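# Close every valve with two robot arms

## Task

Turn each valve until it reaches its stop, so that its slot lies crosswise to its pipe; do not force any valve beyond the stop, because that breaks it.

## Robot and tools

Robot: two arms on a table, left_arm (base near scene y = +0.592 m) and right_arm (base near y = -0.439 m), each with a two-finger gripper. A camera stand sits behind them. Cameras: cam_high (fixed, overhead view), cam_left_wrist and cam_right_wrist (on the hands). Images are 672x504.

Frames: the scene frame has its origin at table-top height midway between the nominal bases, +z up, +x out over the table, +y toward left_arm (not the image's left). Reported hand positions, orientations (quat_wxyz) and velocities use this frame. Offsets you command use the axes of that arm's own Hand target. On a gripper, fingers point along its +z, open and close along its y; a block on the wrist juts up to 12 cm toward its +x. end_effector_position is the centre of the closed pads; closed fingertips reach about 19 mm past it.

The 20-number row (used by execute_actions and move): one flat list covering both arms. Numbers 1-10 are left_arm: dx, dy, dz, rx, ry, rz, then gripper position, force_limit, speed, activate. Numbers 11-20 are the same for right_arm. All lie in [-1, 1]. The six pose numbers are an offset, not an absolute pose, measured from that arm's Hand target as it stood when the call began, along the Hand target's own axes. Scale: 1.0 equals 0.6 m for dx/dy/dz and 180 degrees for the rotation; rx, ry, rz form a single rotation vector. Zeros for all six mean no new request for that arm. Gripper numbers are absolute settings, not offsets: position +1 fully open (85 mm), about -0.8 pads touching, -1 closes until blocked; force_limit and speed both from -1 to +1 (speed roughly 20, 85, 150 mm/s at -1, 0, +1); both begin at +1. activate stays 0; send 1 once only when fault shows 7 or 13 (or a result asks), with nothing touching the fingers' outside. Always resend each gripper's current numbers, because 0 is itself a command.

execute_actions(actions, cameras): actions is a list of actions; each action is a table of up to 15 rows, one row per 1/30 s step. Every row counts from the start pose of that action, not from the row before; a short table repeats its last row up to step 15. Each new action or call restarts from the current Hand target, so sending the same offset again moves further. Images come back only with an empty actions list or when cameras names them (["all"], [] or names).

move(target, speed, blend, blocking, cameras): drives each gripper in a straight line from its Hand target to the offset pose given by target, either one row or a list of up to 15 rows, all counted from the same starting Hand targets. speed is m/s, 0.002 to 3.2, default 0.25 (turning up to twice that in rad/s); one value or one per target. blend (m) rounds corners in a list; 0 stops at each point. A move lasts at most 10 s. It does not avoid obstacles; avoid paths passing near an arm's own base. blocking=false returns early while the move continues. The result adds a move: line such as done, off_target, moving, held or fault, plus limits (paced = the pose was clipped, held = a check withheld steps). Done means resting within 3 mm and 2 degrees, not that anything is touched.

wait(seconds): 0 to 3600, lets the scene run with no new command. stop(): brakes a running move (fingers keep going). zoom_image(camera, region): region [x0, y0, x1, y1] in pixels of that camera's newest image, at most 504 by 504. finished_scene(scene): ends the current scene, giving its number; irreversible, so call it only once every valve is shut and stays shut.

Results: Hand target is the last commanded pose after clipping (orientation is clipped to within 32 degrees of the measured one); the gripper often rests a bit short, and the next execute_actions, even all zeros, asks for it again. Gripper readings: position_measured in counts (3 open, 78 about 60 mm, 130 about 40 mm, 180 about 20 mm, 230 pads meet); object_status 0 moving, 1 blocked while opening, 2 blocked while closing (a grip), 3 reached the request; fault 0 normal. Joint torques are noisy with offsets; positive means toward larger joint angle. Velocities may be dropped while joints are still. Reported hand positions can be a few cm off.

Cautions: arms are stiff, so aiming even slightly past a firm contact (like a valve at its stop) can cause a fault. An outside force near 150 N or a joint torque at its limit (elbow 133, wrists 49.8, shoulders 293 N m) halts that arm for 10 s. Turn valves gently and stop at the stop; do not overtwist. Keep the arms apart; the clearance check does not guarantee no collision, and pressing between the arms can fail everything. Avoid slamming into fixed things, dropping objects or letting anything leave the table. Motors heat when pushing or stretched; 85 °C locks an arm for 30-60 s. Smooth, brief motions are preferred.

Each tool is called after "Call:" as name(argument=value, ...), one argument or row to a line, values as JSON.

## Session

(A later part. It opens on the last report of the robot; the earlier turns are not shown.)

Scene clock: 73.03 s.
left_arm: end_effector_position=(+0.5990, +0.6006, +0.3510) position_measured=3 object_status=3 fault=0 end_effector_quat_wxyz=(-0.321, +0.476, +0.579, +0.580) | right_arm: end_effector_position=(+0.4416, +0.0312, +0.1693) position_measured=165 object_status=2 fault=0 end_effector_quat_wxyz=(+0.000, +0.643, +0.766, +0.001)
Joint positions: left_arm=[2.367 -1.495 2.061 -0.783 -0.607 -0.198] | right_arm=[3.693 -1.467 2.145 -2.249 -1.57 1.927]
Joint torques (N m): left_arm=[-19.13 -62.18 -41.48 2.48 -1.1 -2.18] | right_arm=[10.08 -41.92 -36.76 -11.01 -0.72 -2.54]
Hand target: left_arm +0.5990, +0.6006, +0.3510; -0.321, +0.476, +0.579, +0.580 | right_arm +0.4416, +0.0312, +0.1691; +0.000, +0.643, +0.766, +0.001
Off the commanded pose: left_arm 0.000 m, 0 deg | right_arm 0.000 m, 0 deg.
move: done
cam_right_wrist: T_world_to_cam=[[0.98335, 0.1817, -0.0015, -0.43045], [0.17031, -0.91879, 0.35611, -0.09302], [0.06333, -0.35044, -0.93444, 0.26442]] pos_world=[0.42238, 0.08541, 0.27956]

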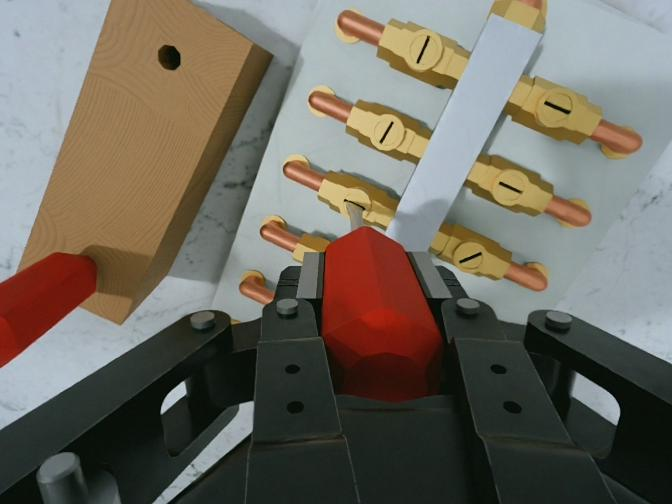

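Call:
move(
  target=[
    [0,0,0,0,0,0,1,1,1,0, 0,0,0.0020,0,0,0,-0.98,1,-1,0],
  ],
  speed=0.01,
)

Call:
move(
  target=[
    [0,0,0,0,0,0,1,1,1,0, 0,0,0.0022,0,0,0,-0.98,1,-1,0],
  ],
  speed=0.01,
)

Call:
move(
  target=[
    [0,0,0,0,0,0,1,1,1,0, 0,0,0.0025,0,0,0,-0.98,1,-1,0],
  ],
  speed=0.01,
  cameras=["cam_right_wrist"],
)

Call:
zoom_image(
  camera="cam_right_wrist",
  region=[325, 175, 385, 235],
)

Scene clock: 73.70 s.
left_arm: end_effector_position=(+0.5990, +0.6006, +0.3510) position_measured=3 object_status=3 fault=0 end_effector_quat_wxyz=(-0.321, +0.476, +0.579, +0.580) | right_arm: end_effector_position=(+0.4416, +0.0312, +0.1679) position_measured=165 object_status=2 fault=0 end_effector_quat_wxyz=(+0.000, +0.643, +0.766, +0.001)
Joint positions: left_arm=[2.367 -1.495 2.061 -0.783 -0.607 -0.198] | right_arm=[3.693 -1.466 2.146 -2.252 -1.57 1.927]
Joint torques (N m): left_arm=[-21.52 -58.43 -40.96 1.36 -0.98 -1.08] | right_arm=[11.22 -39.9 -34.92 -11.27 0.51 -2.8]
Hand target: left_arm +0.5990, +0.6006, +0.3510; -0.321, +0.476, +0.579, +0.580 | right_arm +0.4416, +0.0312, +0.1679; +0.000, +0.643, +0.766, +0.001
Off the commanded pose: left_arm 0.000 m, 0 deg | right_arm 0.000 m, 0 deg.
move: done

Scene clock: 74.20 s.
left_arm: end_effector_position=(+0.5990, +0.6006, +0.3510) position_measured=3 object_status=3 fault=0 end_effector_quat_wxyz=(-0.321, +0.476, +0.579, +0.580) | right_arm: end_effector_position=(+0.4416, +0.0312, +0.1666) position_measured=165 object_status=2 fault=0 end_effector_quat_wxyz=(+0.000, +0.643, +0.766, +0.001)
Joint positions: left_arm=[2.367 -1.495 2.061 -0.783 -0.607 -0.198] | right_arm=[3.693 -1.464 2.147 -2.255 -1.57 1.927]
Joint torques (N m): left_arm=[-18.43 -57.04 -42 1.63 -0.95 -2.34] | right_arm=[12.75 -40.93 -35.52 -11.52 1.68 -2.86]
Hand target: left_arm +0.5990, +0.6006, +0.3510; -0.321, +0.476, +0.579, +0.580 | right_arm +0.4416, +0.0312, +0.1666; +0.000, +0.643, +0.766, +0.001
Off the commanded pose: left_arm 0.000 m, 0 deg | right_arm 0.000 m, 0 deg.
move: done

Scene clock: 74.70 s.
left_arm: end_effector_position=(+0.5990, +0.6006, +0.3510) position_measured=3 object_status=3 fault=0 end_effector_quat_wxyz=(-0.321, +0.476, +0.579, +0.580) | right_arm: end_effector_position=(+0.4416, +0.0312, +0.1652) position_measured=165 object_status=2 fault=0 end_effector_quat_wxyz=(+0.000, +0.643, +0.766, +0.001)
Joint positions: left_arm=[2.367 -1.495 2.061 -0.783 -0.607 -0.198] | right_arm=[3.693 -1.462 2.148 -2.258 -1.57 1.927]
Joint torques (N m): left_arm=[-20.5 -62.66 -40.85 1.99 -1.4 -2.2] | right_arm=[9.72 -37.32 -33.09 -11.55 1.88 -2.51]
Hand target: left_arm +0.5990, +0.6006, +0.3510; -0.321, +0.476, +0.579, +0.580 | right_arm +0.4416, +0.0312, +0.1651; +0.000, +0.643, +0.766, +0.001
Off the commanded pose: left_arm 0.000 m, 0 deg | right_arm 0.000 m, 0 deg.
move: done
cam_right_wrist: T_world_to_cam=[[0.98333, 0.18182, -0.00144, -0.43047], [0.17041, -0.91877, 0.35613, -0.09161], [0.06343, -0.35044, -0.93444, 0.26054]] pos_world=[0.42238, 0.08541, 0.27546]

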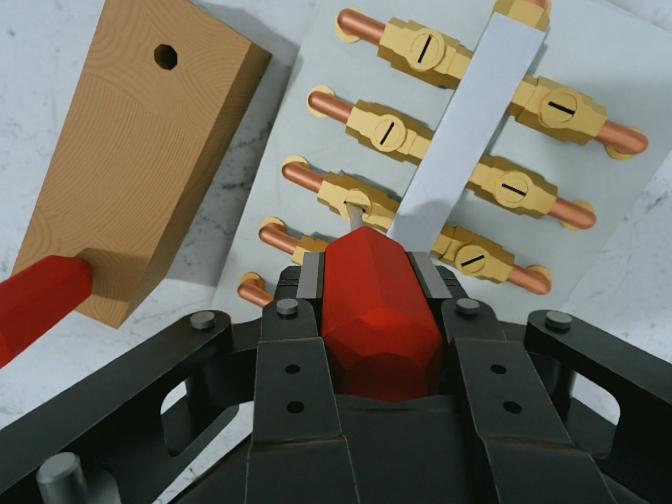

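Scaled by 8.400 from the camera's image (finer frame: 960x720).

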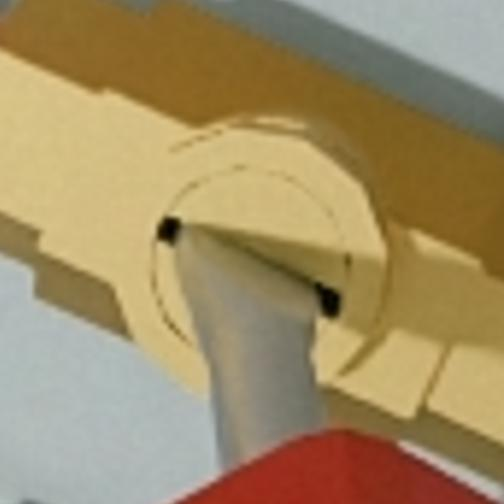

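Call:
move(
  target=[
    [0,0,0,0,0,0,1,1,1,0, 0.0008,0.0025,0,0,0,-0.1389,-0.98,1,-1,0],
    [0,0,0,0,0,0,1,1,1,0, 0.0025,0.0045,0,0,0,-0.2778,-0.98,1,-1,0],
    [0,0,0,0,0,0,1,1,1,0, 0.0050,0.0055,0,0,0,-0.4167,-0.98,1,-1,0],
    [0,0,0,0,0,0,1,1,1,0, 0.0073,0.0055,0,0,0,-0.5444,-0.98,1,-1,0],
  ],
  speed=0.3,
  blend=0.002,
  cameras=["cam_right_wrist"],
)

Call:
zoom_image(
  camera="cam_right_wrist",
  region=[325, 175, 385, 235],
)

Call:
move(
  target=[
    [0,0,0,0,0,0,1,1,1,0, 0,0.0004,0,0,0,-0.0167,-0.98,1,-1,0],
  ],
  speed=0.1,
  cameras=["cam_right_wrist"],
)

Call:
zoom_image(
  camera="cam_right_wrist",
  region=[325, 175, 385, 235],
)

Scene clock: 78.57 s.
left_arm: end_effector_position=(+0.5990, +0.6006, +0.3510) position_measured=3 object_status=3 fault=0 end_effector_quat_wxyz=(-0.321, +0.476, +0.579, +0.580) | right_arm: end_effector_position=(+0.4441, +0.0361, +0.1651) position_measured=165 object_status=2 fault=0 end_effector_quat_wxyz=(+0.000, -0.156, +0.988, +0.001)
Joint positions: left_arm=[2.367 -1.495 2.061 -0.783 -0.607 -0.198] | right_arm=[3.697 -1.454 2.139 -2.257 -1.57 0.221]
Joint torques (N m): left_arm=[-20.19 -61.61 -41.6 1.51 -0.78 -1.74] | right_arm=[-6.33 -20.08 -23.07 5.49 5.35 -3.28]
Hand target: left_arm +0.5990, +0.6006, +0.3510; -0.321, +0.476, +0.579, +0.580 | right_arm +0.4441, +0.0361, +0.1651; +0.000, -0.157, +0.988, +0.001
Off the commanded pose: left_arm 0.000 m, 0 deg | right_arm 0.000 m, 0 deg.
move: done
cam_right_wrist: T_world_to_cam=[[-0.3164, 0.94863, -0.00105, 0.11569], [0.88564, 0.29579, 0.35798, -0.44924], [0.3399, 0.11234, -0.93373, 0.12244]] pos_world=[0.39285, 0.00938, 0.27527]

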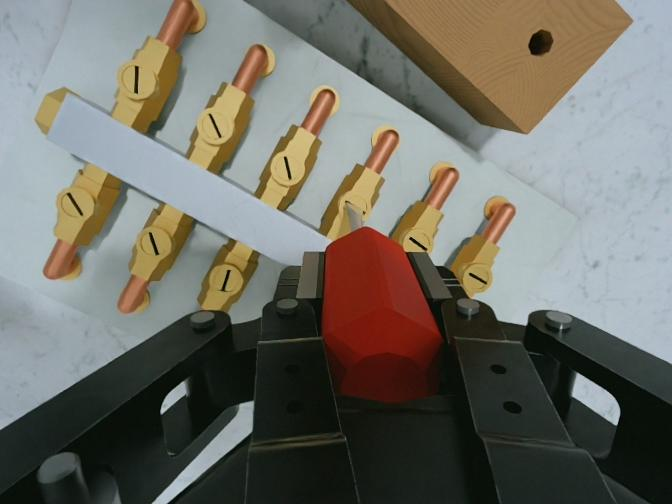

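Scaled by 8.400 from the camera's image (finer frame: 960x720).

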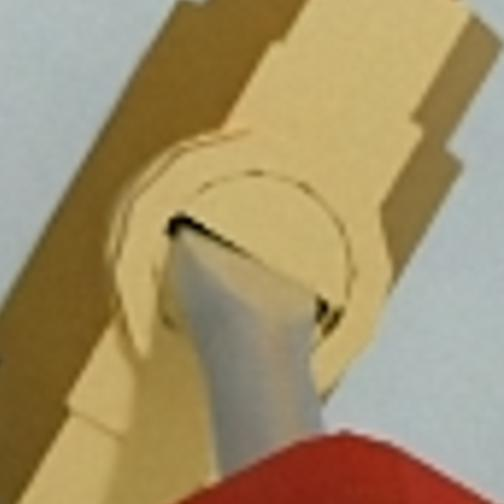

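Scene clock: 79.37 s.
left_arm: end_effector_position=(+0.5990, +0.6006, +0.3510) position_measured=3 object_status=3 fault=0 end_effector_quat_wxyz=(-0.321, +0.476, +0.579, +0.580) | right_arm: end_effector_position=(+0.4440, +0.0363, +0.1651) position_measured=165 object_status=2 fault=0 end_effector_quat_wxyz=(+0.000, -0.182, +0.983, +0.001)
Joint positions: left_arm=[2.367 -1.495 2.061 -0.783 -0.607 -0.198] | right_arm=[3.698 -1.454 2.139 -2.257 -1.57 0.169]
Joint torques (N m): left_arm=[-21.43 -59.78 -41.12 1.57 -1.05 -2.06] | right_arm=[17.53 -14.88 -28.9 5.23 2.5 -4.45]
Hand target: left_arm +0.5990, +0.6006, +0.3510; -0.321, +0.476, +0.579, +0.580 | right_arm +0.4440, +0.0363, +0.1651; +0.000, -0.182, +0.983, +0.001
Off the commanded pose: left_arm 0.000 m, 0 deg | right_arm 0.000 m, 0 deg.
move: done
cam_right_wrist: T_world_to_cam=[[-0.36578, 0.9307, -0.00104, 0.13807], [0.8689, 0.34189, 0.35794, -0.44348], [0.33349, 0.13002, -0.93375, 0.12465]] pos_world=[0.39428, 0.00692, 0.27527]

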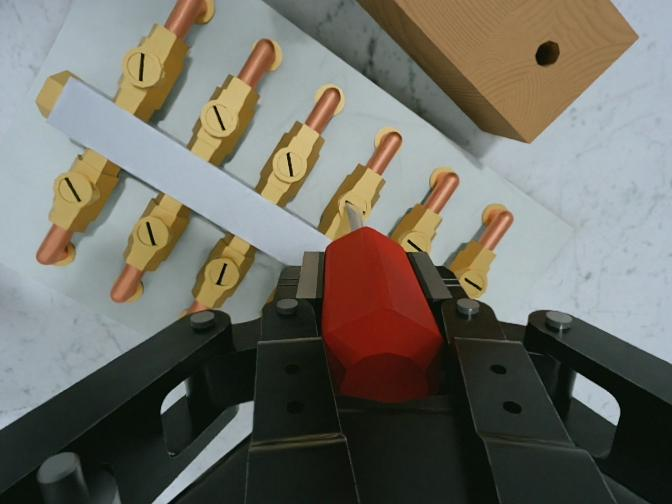

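Scaled by 8.400 from the camera's image (finer frame: 960x720).

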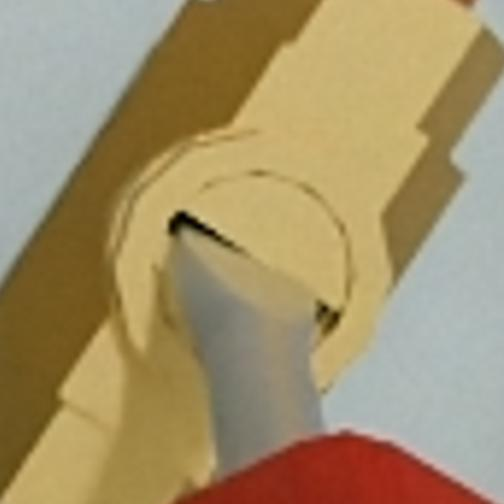

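Call:
move(
  target=[
    [0,0,0,0,0,0,1,1,1,0, 0,-0.0007,0,0,0,0.03,-0.98,1,-1,0],
    [0,0,0,0,0,0,1,1,1,0, 0,-0.0007,-0.0172,0,0,0.03,-0.98,1,-1,0],
    [0,0,0,0,0,0,1,1,1,0, 0.0387,-0.0620,-0.0172,0,0,0.3222,-0.98,1,-1,0],
  ],
  speed=[0.1,0.06,0.5],
  cameras=["cam_right_wrist"],
)

Call:
zoom_image(
  camera="cam_right_wrist",
  region=[325, 175, 385, 235],
)

Call:
zoom_image(
  camera="cam_right_wrist",
  region=[360, 50, 520, 210],
)

Scene clock: 82.83 s.
left_arm: end_effector_position=(+0.5990, +0.6006, +0.3510) position_measured=3 object_status=3 fault=0 end_effector_quat_wxyz=(-0.321, +0.476, +0.579, +0.580) | right_arm: end_effector_position=(+0.4357, -0.0068, +0.1754) position_measured=165 object_status=2 fault=0 end_effector_quat_wxyz=(+0.000, +0.317, +0.948, +0.001)
Joint positions: left_arm=[2.367 -1.495 2.061 -0.783 -0.607 -0.198] | right_arm=[3.643 -1.525 2.194 -2.241 -1.57 1.126]
Joint torques (N m): left_arm=[-17.83 -60.44 -40.9 1.67 -0.76 -2] | right_arm=[-13.61 -59.64 -36.95 -11.21 -1.9 0.87]
Hand target: left_arm +0.5990, +0.6006, +0.3510; -0.321, +0.476, +0.579, +0.580 | right_arm +0.4357, -0.0068, +0.1754; +0.000, +0.317, +0.948, +0.001
Off the commanded pose: left_arm 0.000 m, 0 deg | right_arm 0.000 m, 0 deg.
move: done
cam_right_wrist: T_world_to_cam=[[0.59488, 0.80382, -0.00086, -0.24432], [0.75113, -0.5555, 0.35669, -0.37978], [0.28624, -0.21283, -0.93422, 0.161]] pos_world=[0.38452, 0.01969, 0.28567]

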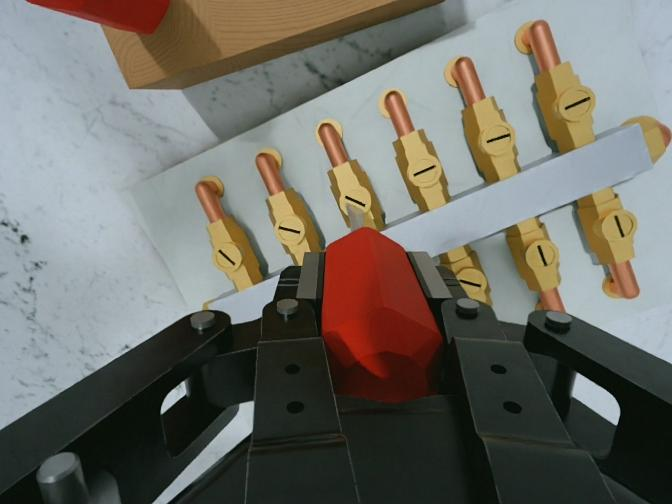

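Scaled by 8.400 from the camera's image (finer frame: 960x720).

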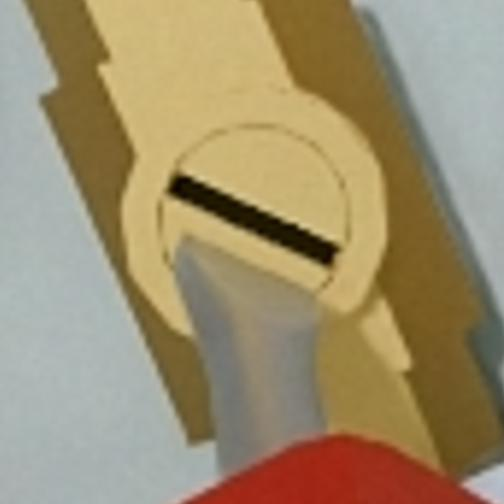

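Scaled by 3.150 from the camera's image (finer frame: 960x720).

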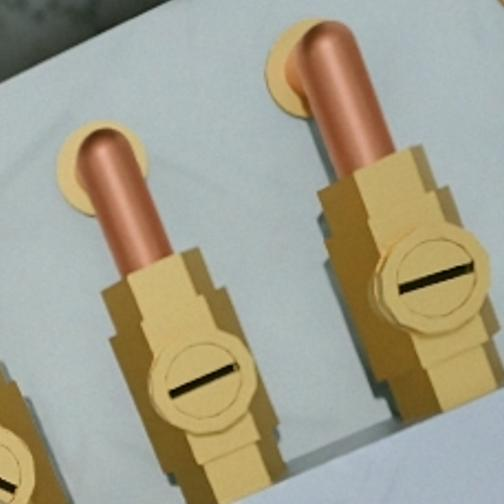

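Call:
zoom_image(
  camera="cam_right_wrist",
  region=[450, 60, 650, 240],
)

Scaled by 2.520 from the camera's image (finer frame: 960x720).

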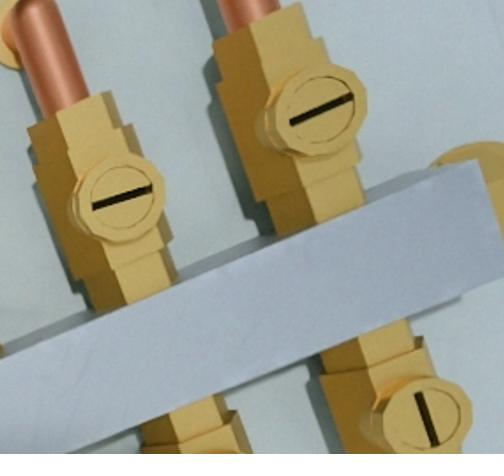

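Call:
move(
  target=[
    [0,0,0,0,0,0,1,1,1,0, 0.0018,0.0008,0,0,0,0.002,-0.98,1,-1,0],
    [0,0,0,0,0,0,1,1,1,0, 0.0018,0.0008,0.0105,0,0,0.002,-0.98,1,-1,0],
  ],
  speed=[0.05,0.04],
  cameras=["cam_right_wrist"],
)

Call:
zoom_image(
  camera="cam_right_wrist",
  region=[325, 175, 385, 235],
)

Scene clock: 84.10 s.
left_arm: end_effector_position=(+0.5990, +0.6006, +0.3510) position_measured=3 object_status=3 fault=0 end_effector_quat_wxyz=(-0.321, +0.476, +0.579, +0.580) | right_arm: end_effector_position=(+0.4351, -0.0057, +0.1692) position_measured=165 object_status=2 fault=0 end_effector_quat_wxyz=(+0.000, +0.320, +0.947, +0.001)
Joint positions: left_arm=[2.367 -1.495 2.061 -0.783 -0.607 -0.198] | right_arm=[3.645 -1.517 2.199 -2.255 -1.57 1.135]
Joint torques (N m): left_arm=[-19.8 -59.53 -42.19 1.89 -0.96 -1.9] | right_arm=[9.31 -33.89 -36.2 -11.44 -0.9 0.71]
Hand target: left_arm +0.5990, +0.6006, +0.3510; -0.321, +0.476, +0.579, +0.580 | right_arm +0.4351, -0.0057, +0.1691; +0.000, +0.320, +0.947, +0.001
Off the commanded pose: left_arm 0.000 m, 0 deg | right_arm 0.000 m, 0 deg.
move: done
cam_right_wrist: T_world_to_cam=[[0.60019, 0.79985, -0.0008, -0.24717], [0.74739, -0.56046, 0.35678, -0.37498], [0.28492, -0.21474, -0.93419, 0.15616]] pos_world=[0.38411, 0.02107, 0.27947]

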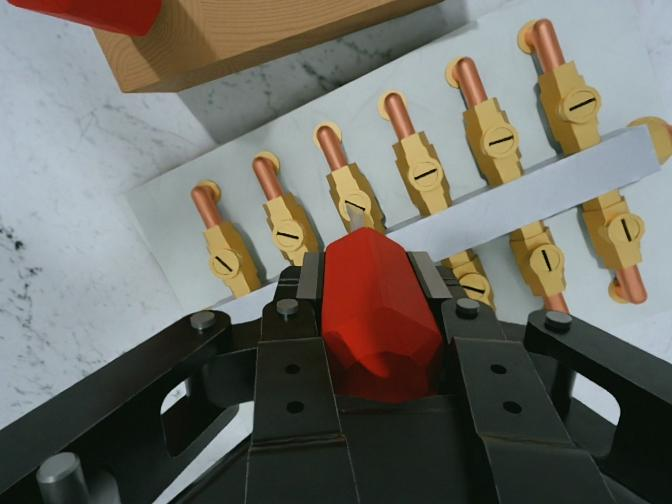

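Scaled by 8.400 from the camera's image (finer frame: 960x720).

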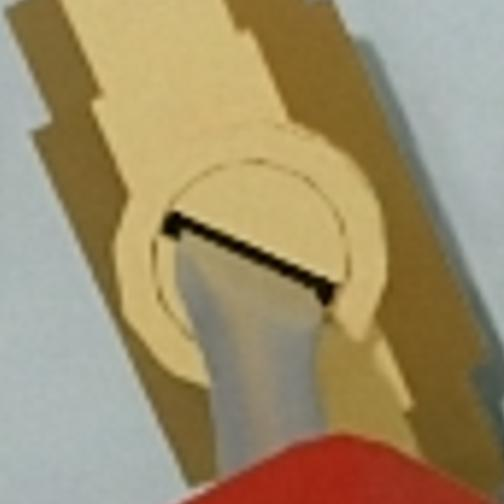

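Call:
move(
  target=[
    [0,0,0,0,0,0,1,1,1,0, 0.0004,0.0001,0.0020,0,0,0,-0.98,1,-1,0],
  ],
  speed=0.01,
)

Call:
move(
  target=[
    [0,0,0,0,0,0,1,1,1,0, 0,0,0.0022,0,0,0,-0.98,1,-1,0],
  ],
  speed=0.01,
)

Call:
move(
  target=[
    [0,0,0,0,0,0,1,1,1,0, 0,0,0.0025,0,0,0,-0.98,1,-1,0],
  ],
  speed=0.01,
  cameras=["cam_right_wrist"],
)

Call:
zoom_image(
  camera="cam_right_wrist",
  region=[325, 175, 385, 235],
)

Scene clock: 84.77 s.
left_arm: end_effector_position=(+0.5990, +0.6006, +0.3510) position_measured=3 object_status=3 fault=0 end_effector_quat_wxyz=(-0.321, +0.476, +0.579, +0.580) | right_arm: end_effector_position=(+0.4350, -0.0055, +0.1679) position_measured=165 object_status=2 fault=0 end_effector_quat_wxyz=(+0.000, +0.320, +0.947, +0.001)
Joint positions: left_arm=[2.367 -1.495 2.061 -0.783 -0.607 -0.198] | right_arm=[3.645 -1.515 2.201 -2.257 -1.57 1.135]
Joint torques (N m): left_arm=[-21.03 -62.99 -41.07 2.05 -1.25 -2.15] | right_arm=[11.03 -34.38 -36.18 -11.35 -0.64 0.77]
Hand target: left_arm +0.5990, +0.6006, +0.3510; -0.321, +0.476, +0.579, +0.580 | right_arm +0.4350, -0.0055, +0.1679; +0.000, +0.320, +0.947, +0.001
Off the commanded pose: left_arm 0.000 m, 0 deg | right_arm 0.000 m, 0 deg.
move: done

Scene clock: 85.27 s.
left_arm: end_effector_position=(+0.5990, +0.6006, +0.3510) position_measured=3 object_status=3 fault=0 end_effector_quat_wxyz=(-0.321, +0.476, +0.579, +0.580) | right_arm: end_effector_position=(+0.4350, -0.0055, +0.1666) position_measured=165 object_status=2 fault=0 end_effector_quat_wxyz=(+0.000, +0.320, +0.947, +0.001)
Joint positions: left_arm=[2.367 -1.495 2.061 -0.783 -0.607 -0.198] | right_arm=[3.645 -1.513 2.202 -2.26 -1.57 1.135]
Joint torques (N m): left_arm=[-20.99 -61.08 -41.06 1.45 -0.63 -1.98] | right_arm=[10.27 -36.47 -35.68 -11.2 -0.58 1.09]
Hand target: left_arm +0.5990, +0.6006, +0.3510; -0.321, +0.476, +0.579, +0.580 | right_arm +0.4350, -0.0055, +0.1665; +0.000, +0.320, +0.947, +0.001
Off the commanded pose: left_arm 0.000 m, 0 deg | right_arm 0.000 m, 0 deg.
move: done

Scene clock: 85.77 s.
left_arm: end_effector_position=(+0.5990, +0.6006, +0.3510) position_measured=3 object_status=3 fault=0 end_effector_quat_wxyz=(-0.321, +0.476, +0.579, +0.580) | right_arm: end_effector_position=(+0.4350, -0.0055, +0.1651) position_measured=165 object_status=2 fault=0 end_effector_quat_wxyz=(+0.000, +0.320, +0.947, +0.001)
Joint positions: left_arm=[2.367 -1.495 2.061 -0.783 -0.607 -0.198] | right_arm=[3.645 -1.511 2.203 -2.264 -1.57 1.135]
Joint torques (N m): left_arm=[-16.96 -61.76 -41.49 2.07 -0.84 -1.93] | right_arm=[10.8 -28.36 -30.34 -10.63 -0.28 0.58]
Hand target: left_arm +0.5990, +0.6006, +0.3510; -0.321, +0.476, +0.579, +0.580 | right_arm +0.4350, -0.0055, +0.1650; +0.000, +0.320, +0.947, +0.001
Off the commanded pose: left_arm 0.000 m, 0 deg | right_arm 0.000 m, 0 deg.
move: done
cam_right_wrist: T_world_to_cam=[[0.60024, 0.79982, -0.00078, -0.24729], [0.74735, -0.56051, 0.35678, -0.37331], [0.28492, -0.21474, -0.93419, 0.1524]] pos_world=[0.38401, 0.02127, 0.27537]

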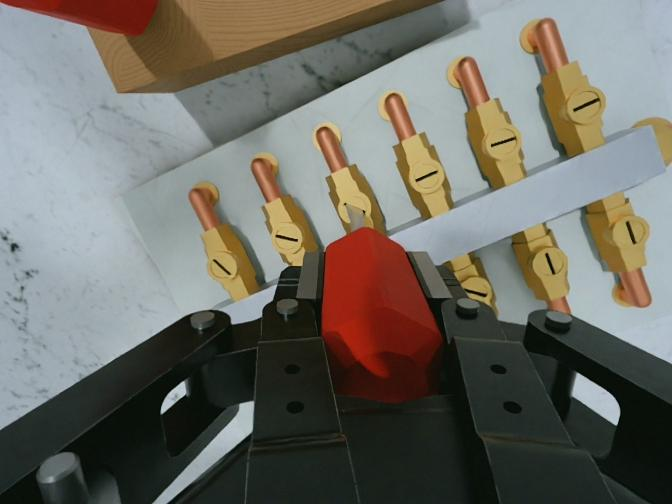

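Scaled by 8.400 from the camera's image (finer frame: 960x720).

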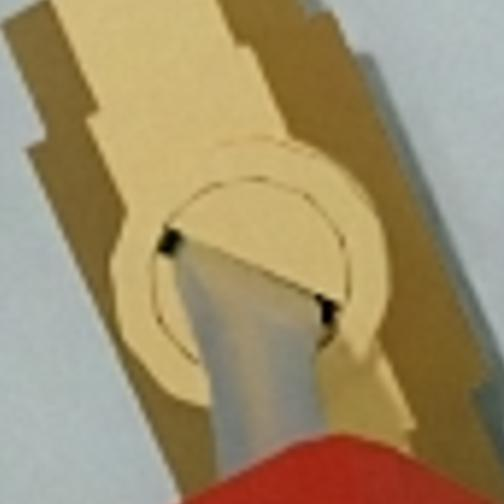

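Call:
move(
  target=[
    [0,0,0,0,0,0,1,1,1,0, 0.0008,0.0023,0,0,0,-0.1556,-0.98,1,-1,0],
    [0,0,0,0,0,0,1,1,1,0, 0.0025,0.0040,0,0,0,-0.3111,-0.98,1,-1,0],
  ],
  speed=0.3,
  blend=0.002,
)

Call:
move(
  target=[
    [0,0,0,0,0,0,1,1,1,0, 0,0.0003,0,0,0,-0.0139,-0.98,1,-1,0],
  ],
  speed=0.1,
  cameras=["cam_right_wrist"],
)

Call:
zoom_image(
  camera="cam_right_wrist",
  region=[325, 175, 385, 235],
)

Scene clock: 88.50 s.
left_arm: end_effector_position=(+0.5990, +0.6006, +0.3510) position_measured=3 object_status=3 fault=0 end_effector_quat_wxyz=(-0.321, +0.476, +0.579, +0.580) | right_arm: end_effector_position=(+0.4353, -0.0027, +0.1651) position_measured=165 object_status=2 fault=0 end_effector_quat_wxyz=(+0.000, -0.162, +0.987, +0.001)
Joint positions: left_arm=[2.367 -1.495 2.061 -0.783 -0.607 -0.198] | right_arm=[3.649 -1.508 2.199 -2.263 -1.57 0.162]
Joint torques (N m): left_arm=[-21.8 -62.47 -42.07 1.74 -1.22 -2.3] | right_arm=[-9.56 -29.7 -28.19 2.1 4.45 -4.15]
Hand target: left_arm +0.5990, +0.6006, +0.3510; -0.321, +0.476, +0.579, +0.580 | right_arm +0.4352, -0.0027, +0.1650; +0.000, -0.162, +0.987, +0.001
Off the commanded pose: left_arm 0.000 m, 0 deg | right_arm 0.000 m, 0 deg.
move: done

Scene clock: 89.23 s.
left_arm: end_effector_position=(+0.5990, +0.6006, +0.3510) position_measured=3 object_status=3 fault=0 end_effector_quat_wxyz=(-0.321, +0.476, +0.579, +0.580) | right_arm: end_effector_position=(+0.4351, -0.0026, +0.1650) position_measured=165 object_status=2 fault=0 end_effector_quat_wxyz=(+0.000, -0.184, +0.983, +0.001)
Joint positions: left_arm=[2.367 -1.495 2.061 -0.783 -0.607 -0.198] | right_arm=[3.65 -1.508 2.199 -2.263 -1.57 0.119]
Joint torques (N m): left_arm=[-17.05 -62.54 -41.77 1.45 -0.95 -2.01] | right_arm=[18.82 -20.07 -34.03 -2.86 2.41 -4.44]
Hand target: left_arm +0.5990, +0.6006, +0.3510; -0.321, +0.476, +0.579, +0.580 | right_arm +0.4352, -0.0025, +0.1650; +0.000, -0.184, +0.983, +0.001
Off the commanded pose: left_arm 0.000 m, 0 deg | right_arm 0.000 m, 0 deg.
move: done
cam_right_wrist: T_world_to_cam=[[-0.3681, 0.92979, -0.00108, 0.17201], [0.86804, 0.34407, 0.35795, -0.42207], [0.33319, 0.13082, -0.93374, 0.1327]] pos_world=[0.38547, -0.03207, 0.27517]

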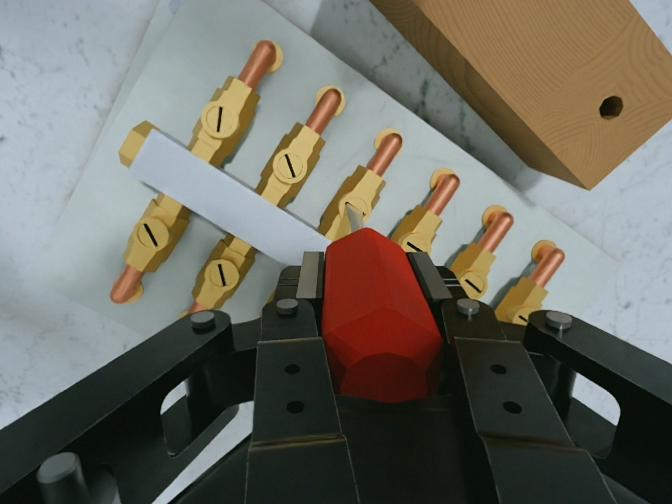

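Scaled by 8.400 from the camera's image (finer frame: 960x720).

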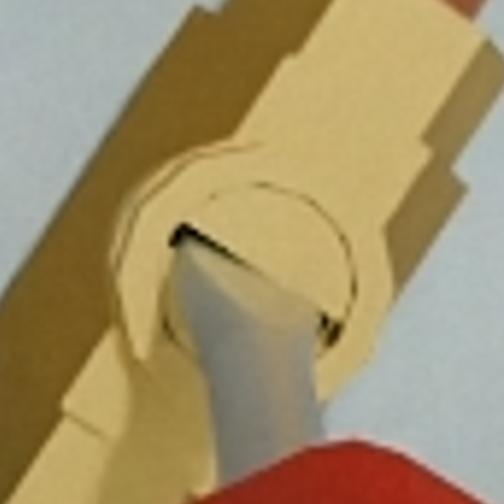

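Call:
move(
  target=[
    [0,0,0,0,0,0,1,1,1,0, 0,-0.0006,0,0,0,0.03,-0.98,1,-1,0],
    [0,0,0,0,0,0,1,1,1,0, 0,-0.0006,-0.0172,0,0,0.03,-0.98,1,-1,0],
    [0,0,0,0,0,0,1,1,1,0, -0.0732,0.1080,-0.0172,0,0,0.1067,-0.98,1,-1,0],
  ],
  speed=[0.1,0.06,0.4],
  cameras=["cam_right_wrist"],
)

Call:
zoom_image(
  camera="cam_right_wrist",
  region=[325, 175, 385, 235],
)

Scene clock: 91.83 s.
left_arm: end_effector_position=(+0.5990, +0.6006, +0.3510) position_measured=3 object_status=3 fault=0 end_effector_quat_wxyz=(-0.321, +0.476, +0.579, +0.580) | right_arm: end_effector_position=(+0.4527, +0.0737, +0.1755) position_measured=165 object_status=2 fault=0 end_effector_quat_wxyz=(+0.000, -0.017, +1.000, +0.001)
Joint positions: left_arm=[2.367 -1.495 2.061 -0.783 -0.607 -0.198] | right_arm=[3.739 -1.415 2.069 -2.226 -1.57 0.543]
Joint torques (N m): left_arm=[-21.13 -63.53 -41.56 1.22 -0.87 -2.03] | right_arm=[11.31 -43.3 -52.1 -0.73 -2.13 0.02]
Hand target: left_arm +0.5990, +0.6006, +0.3510; -0.321, +0.476, +0.579, +0.580 | right_arm +0.4527, +0.0737, +0.1755; +0.000, -0.017, +1.000, +0.001
Off the commanded pose: left_arm 0.000 m, 0 deg | right_arm 0.000 m, 0 deg.
move: done
cam_right_wrist: T_world_to_cam=[[-0.04222, 0.99911, -0.00085, -0.04505], [0.93303, 0.03973, 0.3576, -0.47419], [0.35732, 0.01431, -0.93387, 0.12436]] pos_world=[0.39609, 0.06207, 0.28567]

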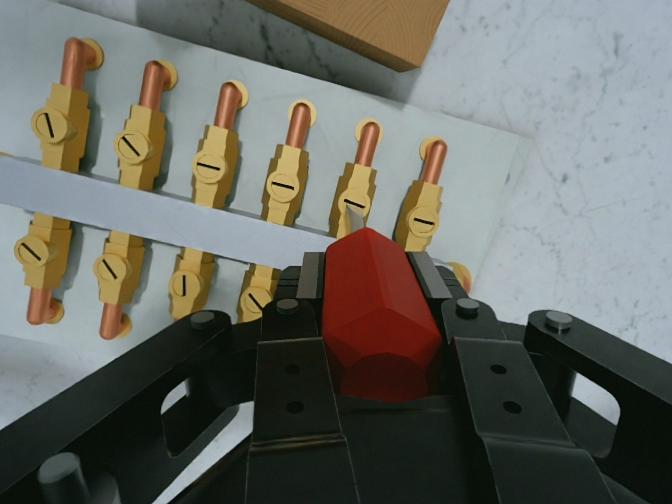

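Scaled by 8.400 from the camera's image (finer frame: 960x720).

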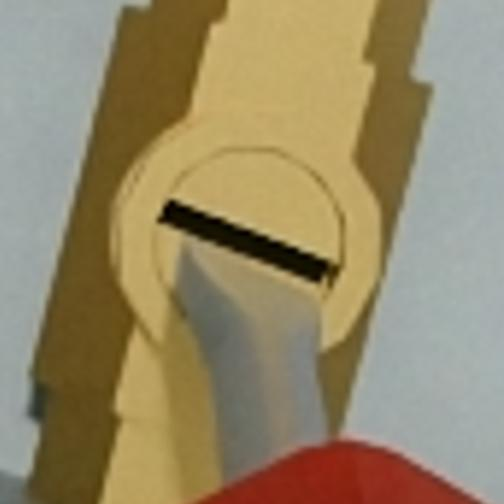

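Call:
move(
  target=[
    [0,0,0,0,0,0,1,1,1,0, 0.0003,0.0004,0,0,0,-0.016,-0.98,1,-1,0],
    [0,0,0,0,0,0,1,1,1,0, 0.0003,0.0004,0.0107,0,0,-0.016,-0.98,1,-1,0],
  ],
  speed=[0.05,0.04],
  cameras=["cam_right_wrist"],
)

Call:
zoom_image(
  camera="cam_right_wrist",
  region=[325, 175, 385, 235],
)

Scene clock: 93.53 s.
left_arm: end_effector_position=(+0.5990, +0.6006, +0.3510) position_measured=3 object_status=3 fault=0 end_effector_quat_wxyz=(-0.321, +0.476, +0.579, +0.580) | right_arm: end_effector_position=(+0.4525, +0.0740, +0.1692) position_measured=165 object_status=2 fault=0 end_effector_quat_wxyz=(+0.000, -0.042, +0.999, +0.001)
Joint positions: left_arm=[2.367 -1.495 2.061 -0.783 -0.607 -0.198] | right_arm=[3.74 -1.408 2.074 -2.238 -1.57 0.494]
Joint torques (N m): left_arm=[-18.11 -62.48 -42.19 2.05 -1.36 -1.79] | right_arm=[10.18 -45.18 -36.33 -10.96 0.39 -2.78]
Hand target: left_arm +0.5990, +0.6006, +0.3510; -0.321, +0.476, +0.579, +0.580 | right_arm +0.4525, +0.0740, +0.1690; +0.000, -0.042, +0.999, +0.001
Off the commanded pose: left_arm 0.000 m, 0 deg | right_arm 0.000 m, 0 deg.
move: done
cam_right_wrist: T_world_to_cam=[[-0.09213, 0.99575, -0.00093, -0.02257], [0.92984, 0.08637, 0.35769, -0.47385], [0.35624, 0.03209, -0.93384, 0.11779]] pos_world=[0.39657, 0.05962, 0.27947]

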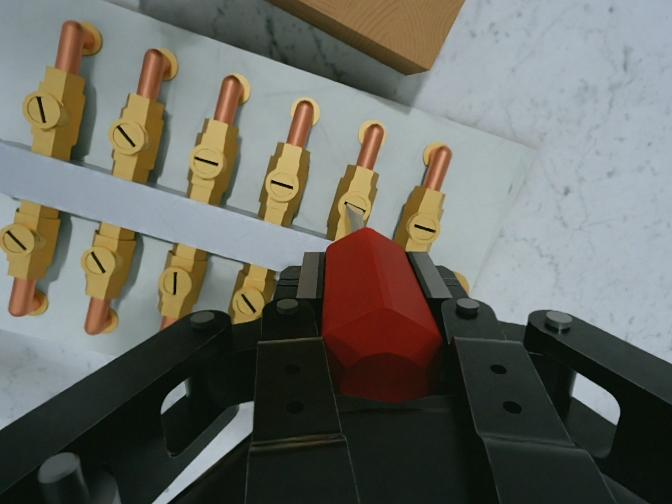

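Scaled by 8.400 from the camera's image (finer frame: 960x720).

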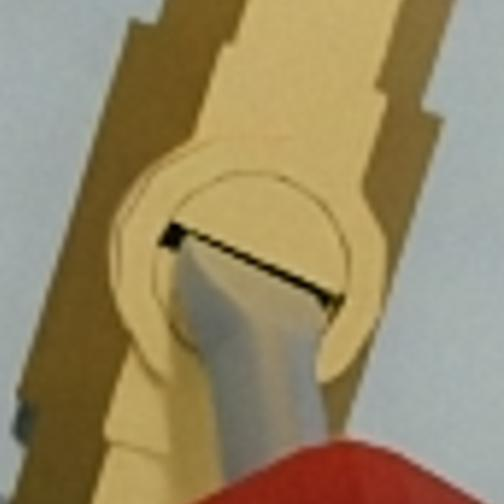

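Call:
move(
  target=[
    [0,0,0,0,0,0,1,1,1,0, 0.0,0.0,0.0020,0,0,0,-0.98,1,-1,0],
  ],
  speed=0.01,
)

Call:
move(
  target=[
    [0,0,0,0,0,0,1,1,1,0, 0,0,0.0022,0,0,0,-0.98,1,-1,0],
  ],
  speed=0.01,
)

Call:
move(
  target=[
    [0,0,0,0,0,0,1,1,1,0, 0,0,0.0025,0,0,0,-0.98,1,-1,0],
  ],
  speed=0.01,
  cameras=["cam_right_wrist"],
)

Call:
zoom_image(
  camera="cam_right_wrist",
  region=[325, 175, 385, 235],
)

Scene clock: 94.23 s.
left_arm: end_effector_position=(+0.5990, +0.6006, +0.3510) position_measured=3 object_status=3 fault=0 end_effector_quat_wxyz=(-0.321, +0.476, +0.579, +0.580) | right_arm: end_effector_position=(+0.4525, +0.0740, +0.1679) position_measured=165 object_status=2 fault=0 end_effector_quat_wxyz=(+0.000, -0.042, +0.999, +0.001)
Joint positions: left_arm=[2.367 -1.495 2.061 -0.783 -0.607 -0.198] | right_arm=[3.74 -1.406 2.075 -2.241 -1.57 0.494]
Joint torques (N m): left_arm=[-19.89 -62.94 -40.52 1.7 -0.86 -1.62] | right_arm=[11.21 -45.54 -36.16 -11.22 1.87 -2.51]
Hand target: left_arm +0.5990, +0.6006, +0.3510; -0.321, +0.476, +0.579, +0.580 | right_arm +0.4525, +0.0740, +0.1678; +0.000, -0.042, +0.999, +0.001
Off the commanded pose: left_arm 0.000 m, 0 deg | right_arm 0.000 m, 0 deg.
move: done

Scene clock: 94.73 s.
left_arm: end_effector_position=(+0.5990, +0.6006, +0.3510) position_measured=3 object_status=3 fault=0 end_effector_quat_wxyz=(-0.321, +0.476, +0.579, +0.580) | right_arm: end_effector_position=(+0.4525, +0.0740, +0.1666) position_measured=165 object_status=2 fault=0 end_effector_quat_wxyz=(+0.000, -0.042, +0.999, +0.001)
Joint positions: left_arm=[2.367 -1.495 2.061 -0.783 -0.607 -0.198] | right_arm=[3.74 -1.405 2.077 -2.244 -1.57 0.494]
Joint torques (N m): left_arm=[-21.07 -65.09 -41.16 1.19 -0.74 -1.87] | right_arm=[10.25 -46.81 -36.5 -11.29 1.86 -2.91]
Hand target: left_arm +0.5990, +0.6006, +0.3510; -0.321, +0.476, +0.579, +0.580 | right_arm +0.4525, +0.0740, +0.1665; +0.000, -0.042, +0.999, +0.001
Off the commanded pose: left_arm 0.000 m, 0 deg | right_arm 0.000 m, 0 deg.
move: done

Scene clock: 95.23 s.
left_arm: end_effector_position=(+0.5990, +0.6006, +0.3510) position_measured=3 object_status=3 fault=0 end_effector_quat_wxyz=(-0.321, +0.476, +0.579, +0.580) | right_arm: end_effector_position=(+0.4526, +0.0740, +0.1651) position_measured=165 object_status=2 fault=0 end_effector_quat_wxyz=(+0.000, -0.042, +0.999, +0.001)
Joint positions: left_arm=[2.367 -1.495 2.061 -0.783 -0.607 -0.198] | right_arm=[3.74 -1.403 2.078 -2.247 -1.57 0.494]
Joint torques (N m): left_arm=[-20.61 -62.07 -41.54 1.51 -1.07 -2.09] | right_arm=[9.97 -34.93 -26.32 -8.43 1.88 -2.46]
Hand target: left_arm +0.5990, +0.6006, +0.3510; -0.321, +0.476, +0.579, +0.580 | right_arm +0.4525, +0.0740, +0.1650; +0.000, -0.042, +0.999, +0.001
Off the commanded pose: left_arm 0.000 m, 0 deg | right_arm 0.000 m, 0 deg.
move: done
cam_right_wrist: T_world_to_cam=[[-0.09217, 0.99574, -0.00085, -0.02257], [0.9298, 0.08637, 0.35778, -0.47249], [0.35633, 0.03219, -0.9338, 0.11388]] pos_world=[0.39666, 0.05962, 0.27537]

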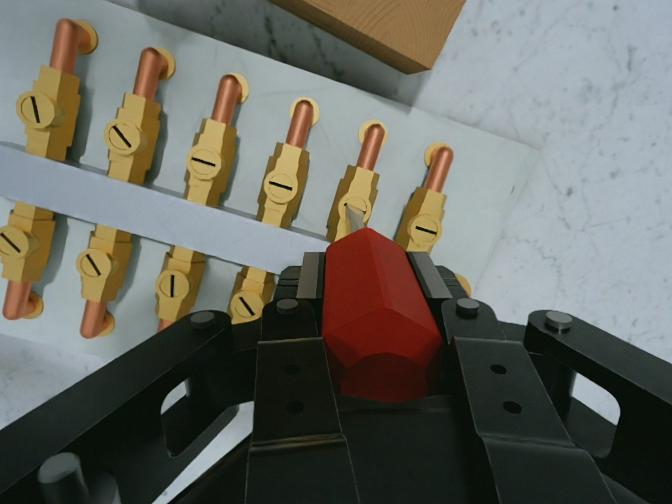

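Scaled by 8.400 from the camera's image (finer frame: 960x720).

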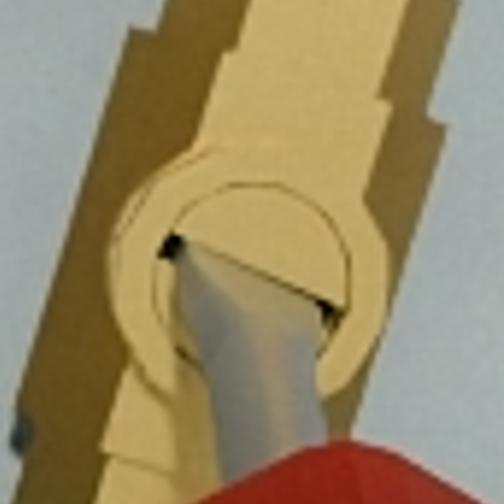

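Call:
move(
  target=[
    [0,0,0,0,0,0,1,1,1,0, 0.0001,0.0011,0,0,0,-0.0722,-0.98,1,-1,0],
  ],
  speed=0.2,
)

Call:
move(
  target=[
    [0,0,0,0,0,0,1,1,1,0, 0,0.0003,0,0,0,-0.0167,-0.98,1,-1,0],
  ],
  speed=0.1,
  cameras=["cam_right_wrist"],
)

Call:
zoom_image(
  camera="cam_right_wrist",
  region=[325, 175, 385, 235],
)

Scene clock: 96.63 s.
left_arm: end_effector_position=(+0.5990, +0.6006, +0.3510) position_measured=3 object_status=3 fault=0 end_effector_quat_wxyz=(-0.321, +0.476, +0.579, +0.580) | right_arm: end_effector_position=(+0.4524, +0.0747, +0.1650) position_measured=165 object_status=2 fault=0 end_effector_quat_wxyz=(+0.000, -0.155, +0.988, +0.001)
Joint positions: left_arm=[2.367 -1.495 2.061 -0.783 -0.607 -0.198] | right_arm=[3.741 -1.402 2.077 -2.247 -1.57 0.268]
Joint torques (N m): left_arm=[-24.58 -63.56 -42.3 1.56 -0.82 -2] | right_arm=[-7.07 -52.83 -51.46 -0.26 3.62 -3.46]
Hand target: left_arm +0.5990, +0.6006, +0.3510; -0.321, +0.476, +0.579, +0.580 | right_arm +0.4524, +0.0746, +0.1650; +0.000, -0.155, +0.988, +0.001
Off the commanded pose: left_arm 0.000 m, 0 deg | right_arm 0.000 m, 0 deg.
move: done

Scene clock: 97.43 s.
left_arm: end_effector_position=(+0.5990, +0.6006, +0.3510) position_measured=3 object_status=3 fault=0 end_effector_quat_wxyz=(-0.321, +0.476, +0.579, +0.580) | right_arm: end_effector_position=(+0.4524, +0.0748, +0.1650) position_measured=165 object_status=2 fault=0 end_effector_quat_wxyz=(+0.000, -0.181, +0.984, +0.001)
Joint positions: left_arm=[2.367 -1.495 2.061 -0.783 -0.607 -0.198] | right_arm=[3.741 -1.402 2.077 -2.246 -1.57 0.216]
Joint torques (N m): left_arm=[-19.04 -62.4 -42.4 1.3 -1.05 -1.82] | right_arm=[12.9 -46.9 -54.08 -4.61 1.34 -4.34]
Hand target: left_arm +0.5990, +0.6006, +0.3510; -0.321, +0.476, +0.579, +0.580 | right_arm +0.4524, +0.0748, +0.1650; +0.000, -0.181, +0.983, +0.001
Off the commanded pose: left_arm 0.000 m, 0 deg | right_arm 0.000 m, 0 deg.
move: done
cam_right_wrist: T_world_to_cam=[[-0.3628, 0.93186, -0.00108, 0.10382], [0.86999, 0.33913, 0.35791, -0.46415], [0.33389, 0.12892, -0.93375, 0.11677]] pos_world=[0.40248, 0.04561, 0.27527]

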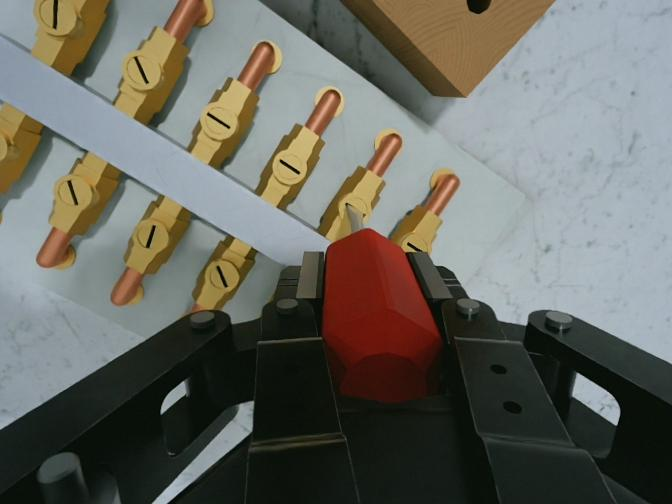

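Scaled by 8.400 from the camera's image (finer frame: 960x720).

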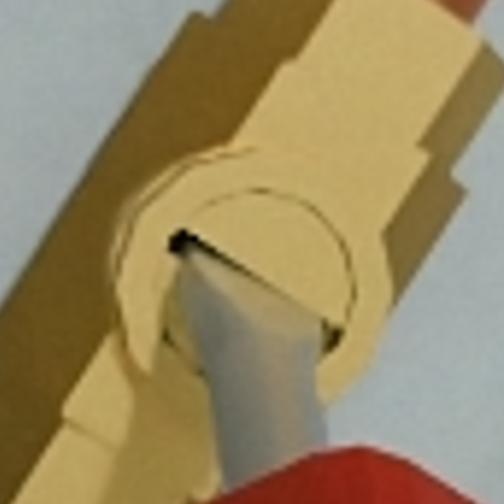

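Call:
move(
  target=[
    [0,0,0,0,0,0,1,1,1,0, 0,-0.0006,0,0,0,0.03,-0.98,1,-1,0],
    [0,0,0,0,0,0,1,1,1,0, 0,-0.0006,-0.0172,0,0,0.03,-0.98,1,-1,0],
    [0,0,0,0,0,0,1,1,1,0, 0.1107,-0.1703,-0.0172,0,0,0.2667,-0.98,1,-1,0],
  ],
  speed=[0.1,0.06,0.4],
  cameras=["cam_right_wrist"],
)

Call:
zoom_image(
  camera="cam_right_wrist",
  region=[325, 175, 385, 235],
)

Scene clock: 100.80 s.
left_arm: end_effector_position=(+0.5990, +0.6006, +0.3510) position_measured=3 object_status=3 fault=0 end_effector_quat_wxyz=(-0.321, +0.476, +0.579, +0.580) | right_arm: end_effector_position=(+0.4267, -0.0443, +0.1752) position_measured=165 object_status=2 fault=0 end_effector_quat_wxyz=(+0.000, +0.235, +0.972, +0.001)
Joint positions: left_arm=[2.367 -1.495 2.061 -0.783 -0.607 -0.198] | right_arm=[3.591 -1.579 2.25 -2.243 -1.57 0.903]
Joint torques (N m): left_arm=[-20.86 -62.85 -40.78 1.97 -1.21 -1.94] | right_arm=[-13.42 -54.1 -35.51 -11.22 -1.8 0.68]
Hand target: left_arm +0.5990, +0.6006, +0.3510; -0.321, +0.476, +0.579, +0.580 | right_arm +0.4267, -0.0443, +0.1752; +0.000, +0.235, +0.972, +0.001
Off the commanded pose: left_arm 0.000 m, 0 deg | right_arm 0.000 m, 0 deg.
move: done
cam_right_wrist: T_world_to_cam=[[0.44925, 0.8934, -0.00078, -0.14275], [0.83467, -0.4194, 0.35697, -0.42336], [0.31859, -0.16103, -0.93411, 0.14393]] pos_world=[0.37164, -0.02684, 0.28547]

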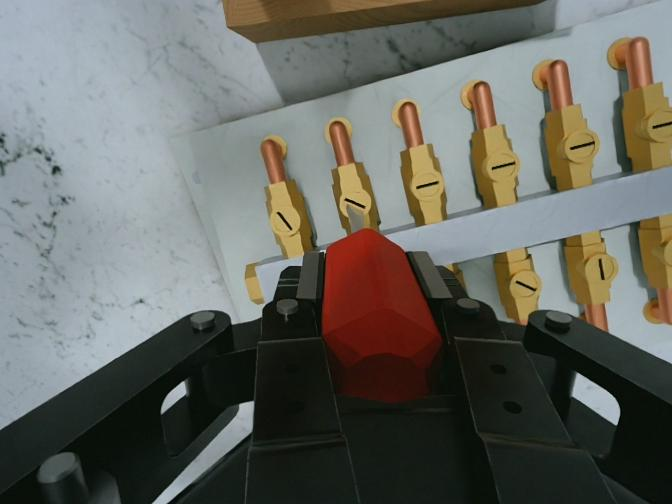

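Scaled by 8.400 from the camera's image (finer frame: 960x720).

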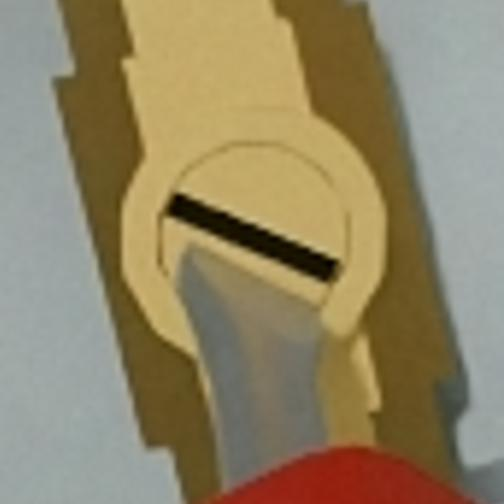

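Call:
move(
  target=[
    [0,0,0,0,0,0,1,1,1,0, 0.0013,0.0005,0,0,0,-0.002,-0.98,1,-1,0],
    [0,0,0,0,0,0,1,1,1,0, 0.0013,0.0005,0.0102,0,0,-0.002,-0.98,1,-1,0],
  ],
  speed=[0.05,0.04],
  cameras=["cam_right_wrist"],
)

Call:
zoom_image(
  camera="cam_right_wrist",
  region=[325, 175, 385, 235],
)

Scene clock: 101.73 s.
left_arm: end_effector_position=(+0.5990, +0.6006, +0.3510) position_measured=3 object_status=3 fault=0 end_effector_quat_wxyz=(-0.321, +0.476, +0.579, +0.580) | right_arm: end_effector_position=(+0.4261, -0.0437, +0.1692) position_measured=165 object_status=2 fault=0 end_effector_quat_wxyz=(+0.000, +0.232, +0.973, +0.001)
Joint positions: left_arm=[2.367 -1.495 2.061 -0.783 -0.607 -0.198] | right_arm=[3.593 -1.571 2.256 -2.257 -1.57 0.899]
Joint torques (N m): left_arm=[-19.47 -61.33 -42.56 1.42 -1.07 -1.89] | right_arm=[10.86 -30.01 -35.52 -10.5 -1.31 -2.69]
Hand target: left_arm +0.5990, +0.6006, +0.3510; -0.321, +0.476, +0.579, +0.580 | right_arm +0.4261, -0.0437, +0.1691; +0.000, +0.232, +0.973, +0.001
Off the commanded pose: left_arm 0.000 m, 0 deg | right_arm 0.000 m, 0 deg.
move: done
cam_right_wrist: T_world_to_cam=[[0.44397, 0.89604, -0.00073, -0.14067], [0.83711, -0.41448, 0.35701, -0.42141], [0.31959, -0.15912, -0.9341, 0.13823]] pos_world=[0.37105, -0.02663, 0.27947]

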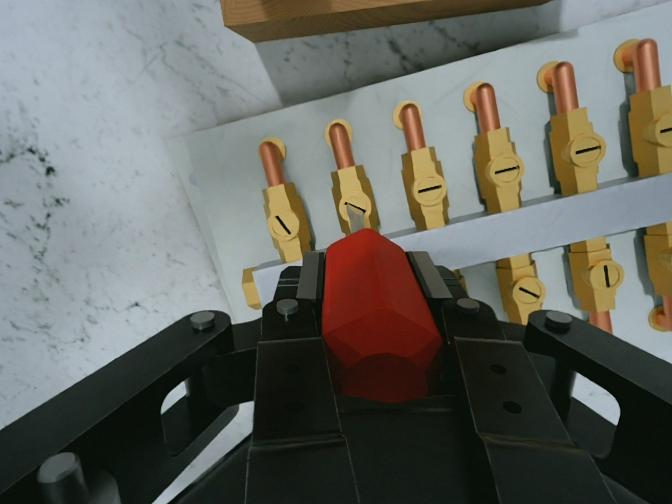

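Scaled by 8.400 from the camera's image (finer frame: 960x720).

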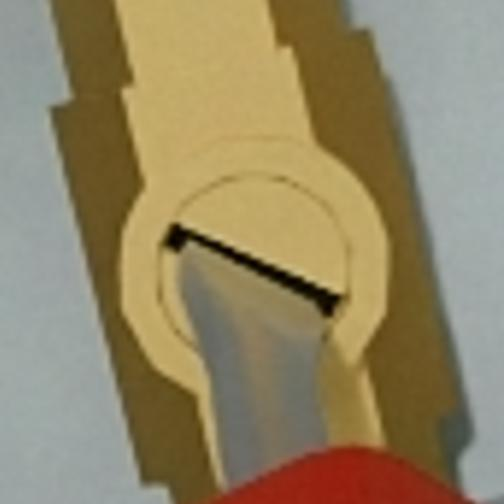

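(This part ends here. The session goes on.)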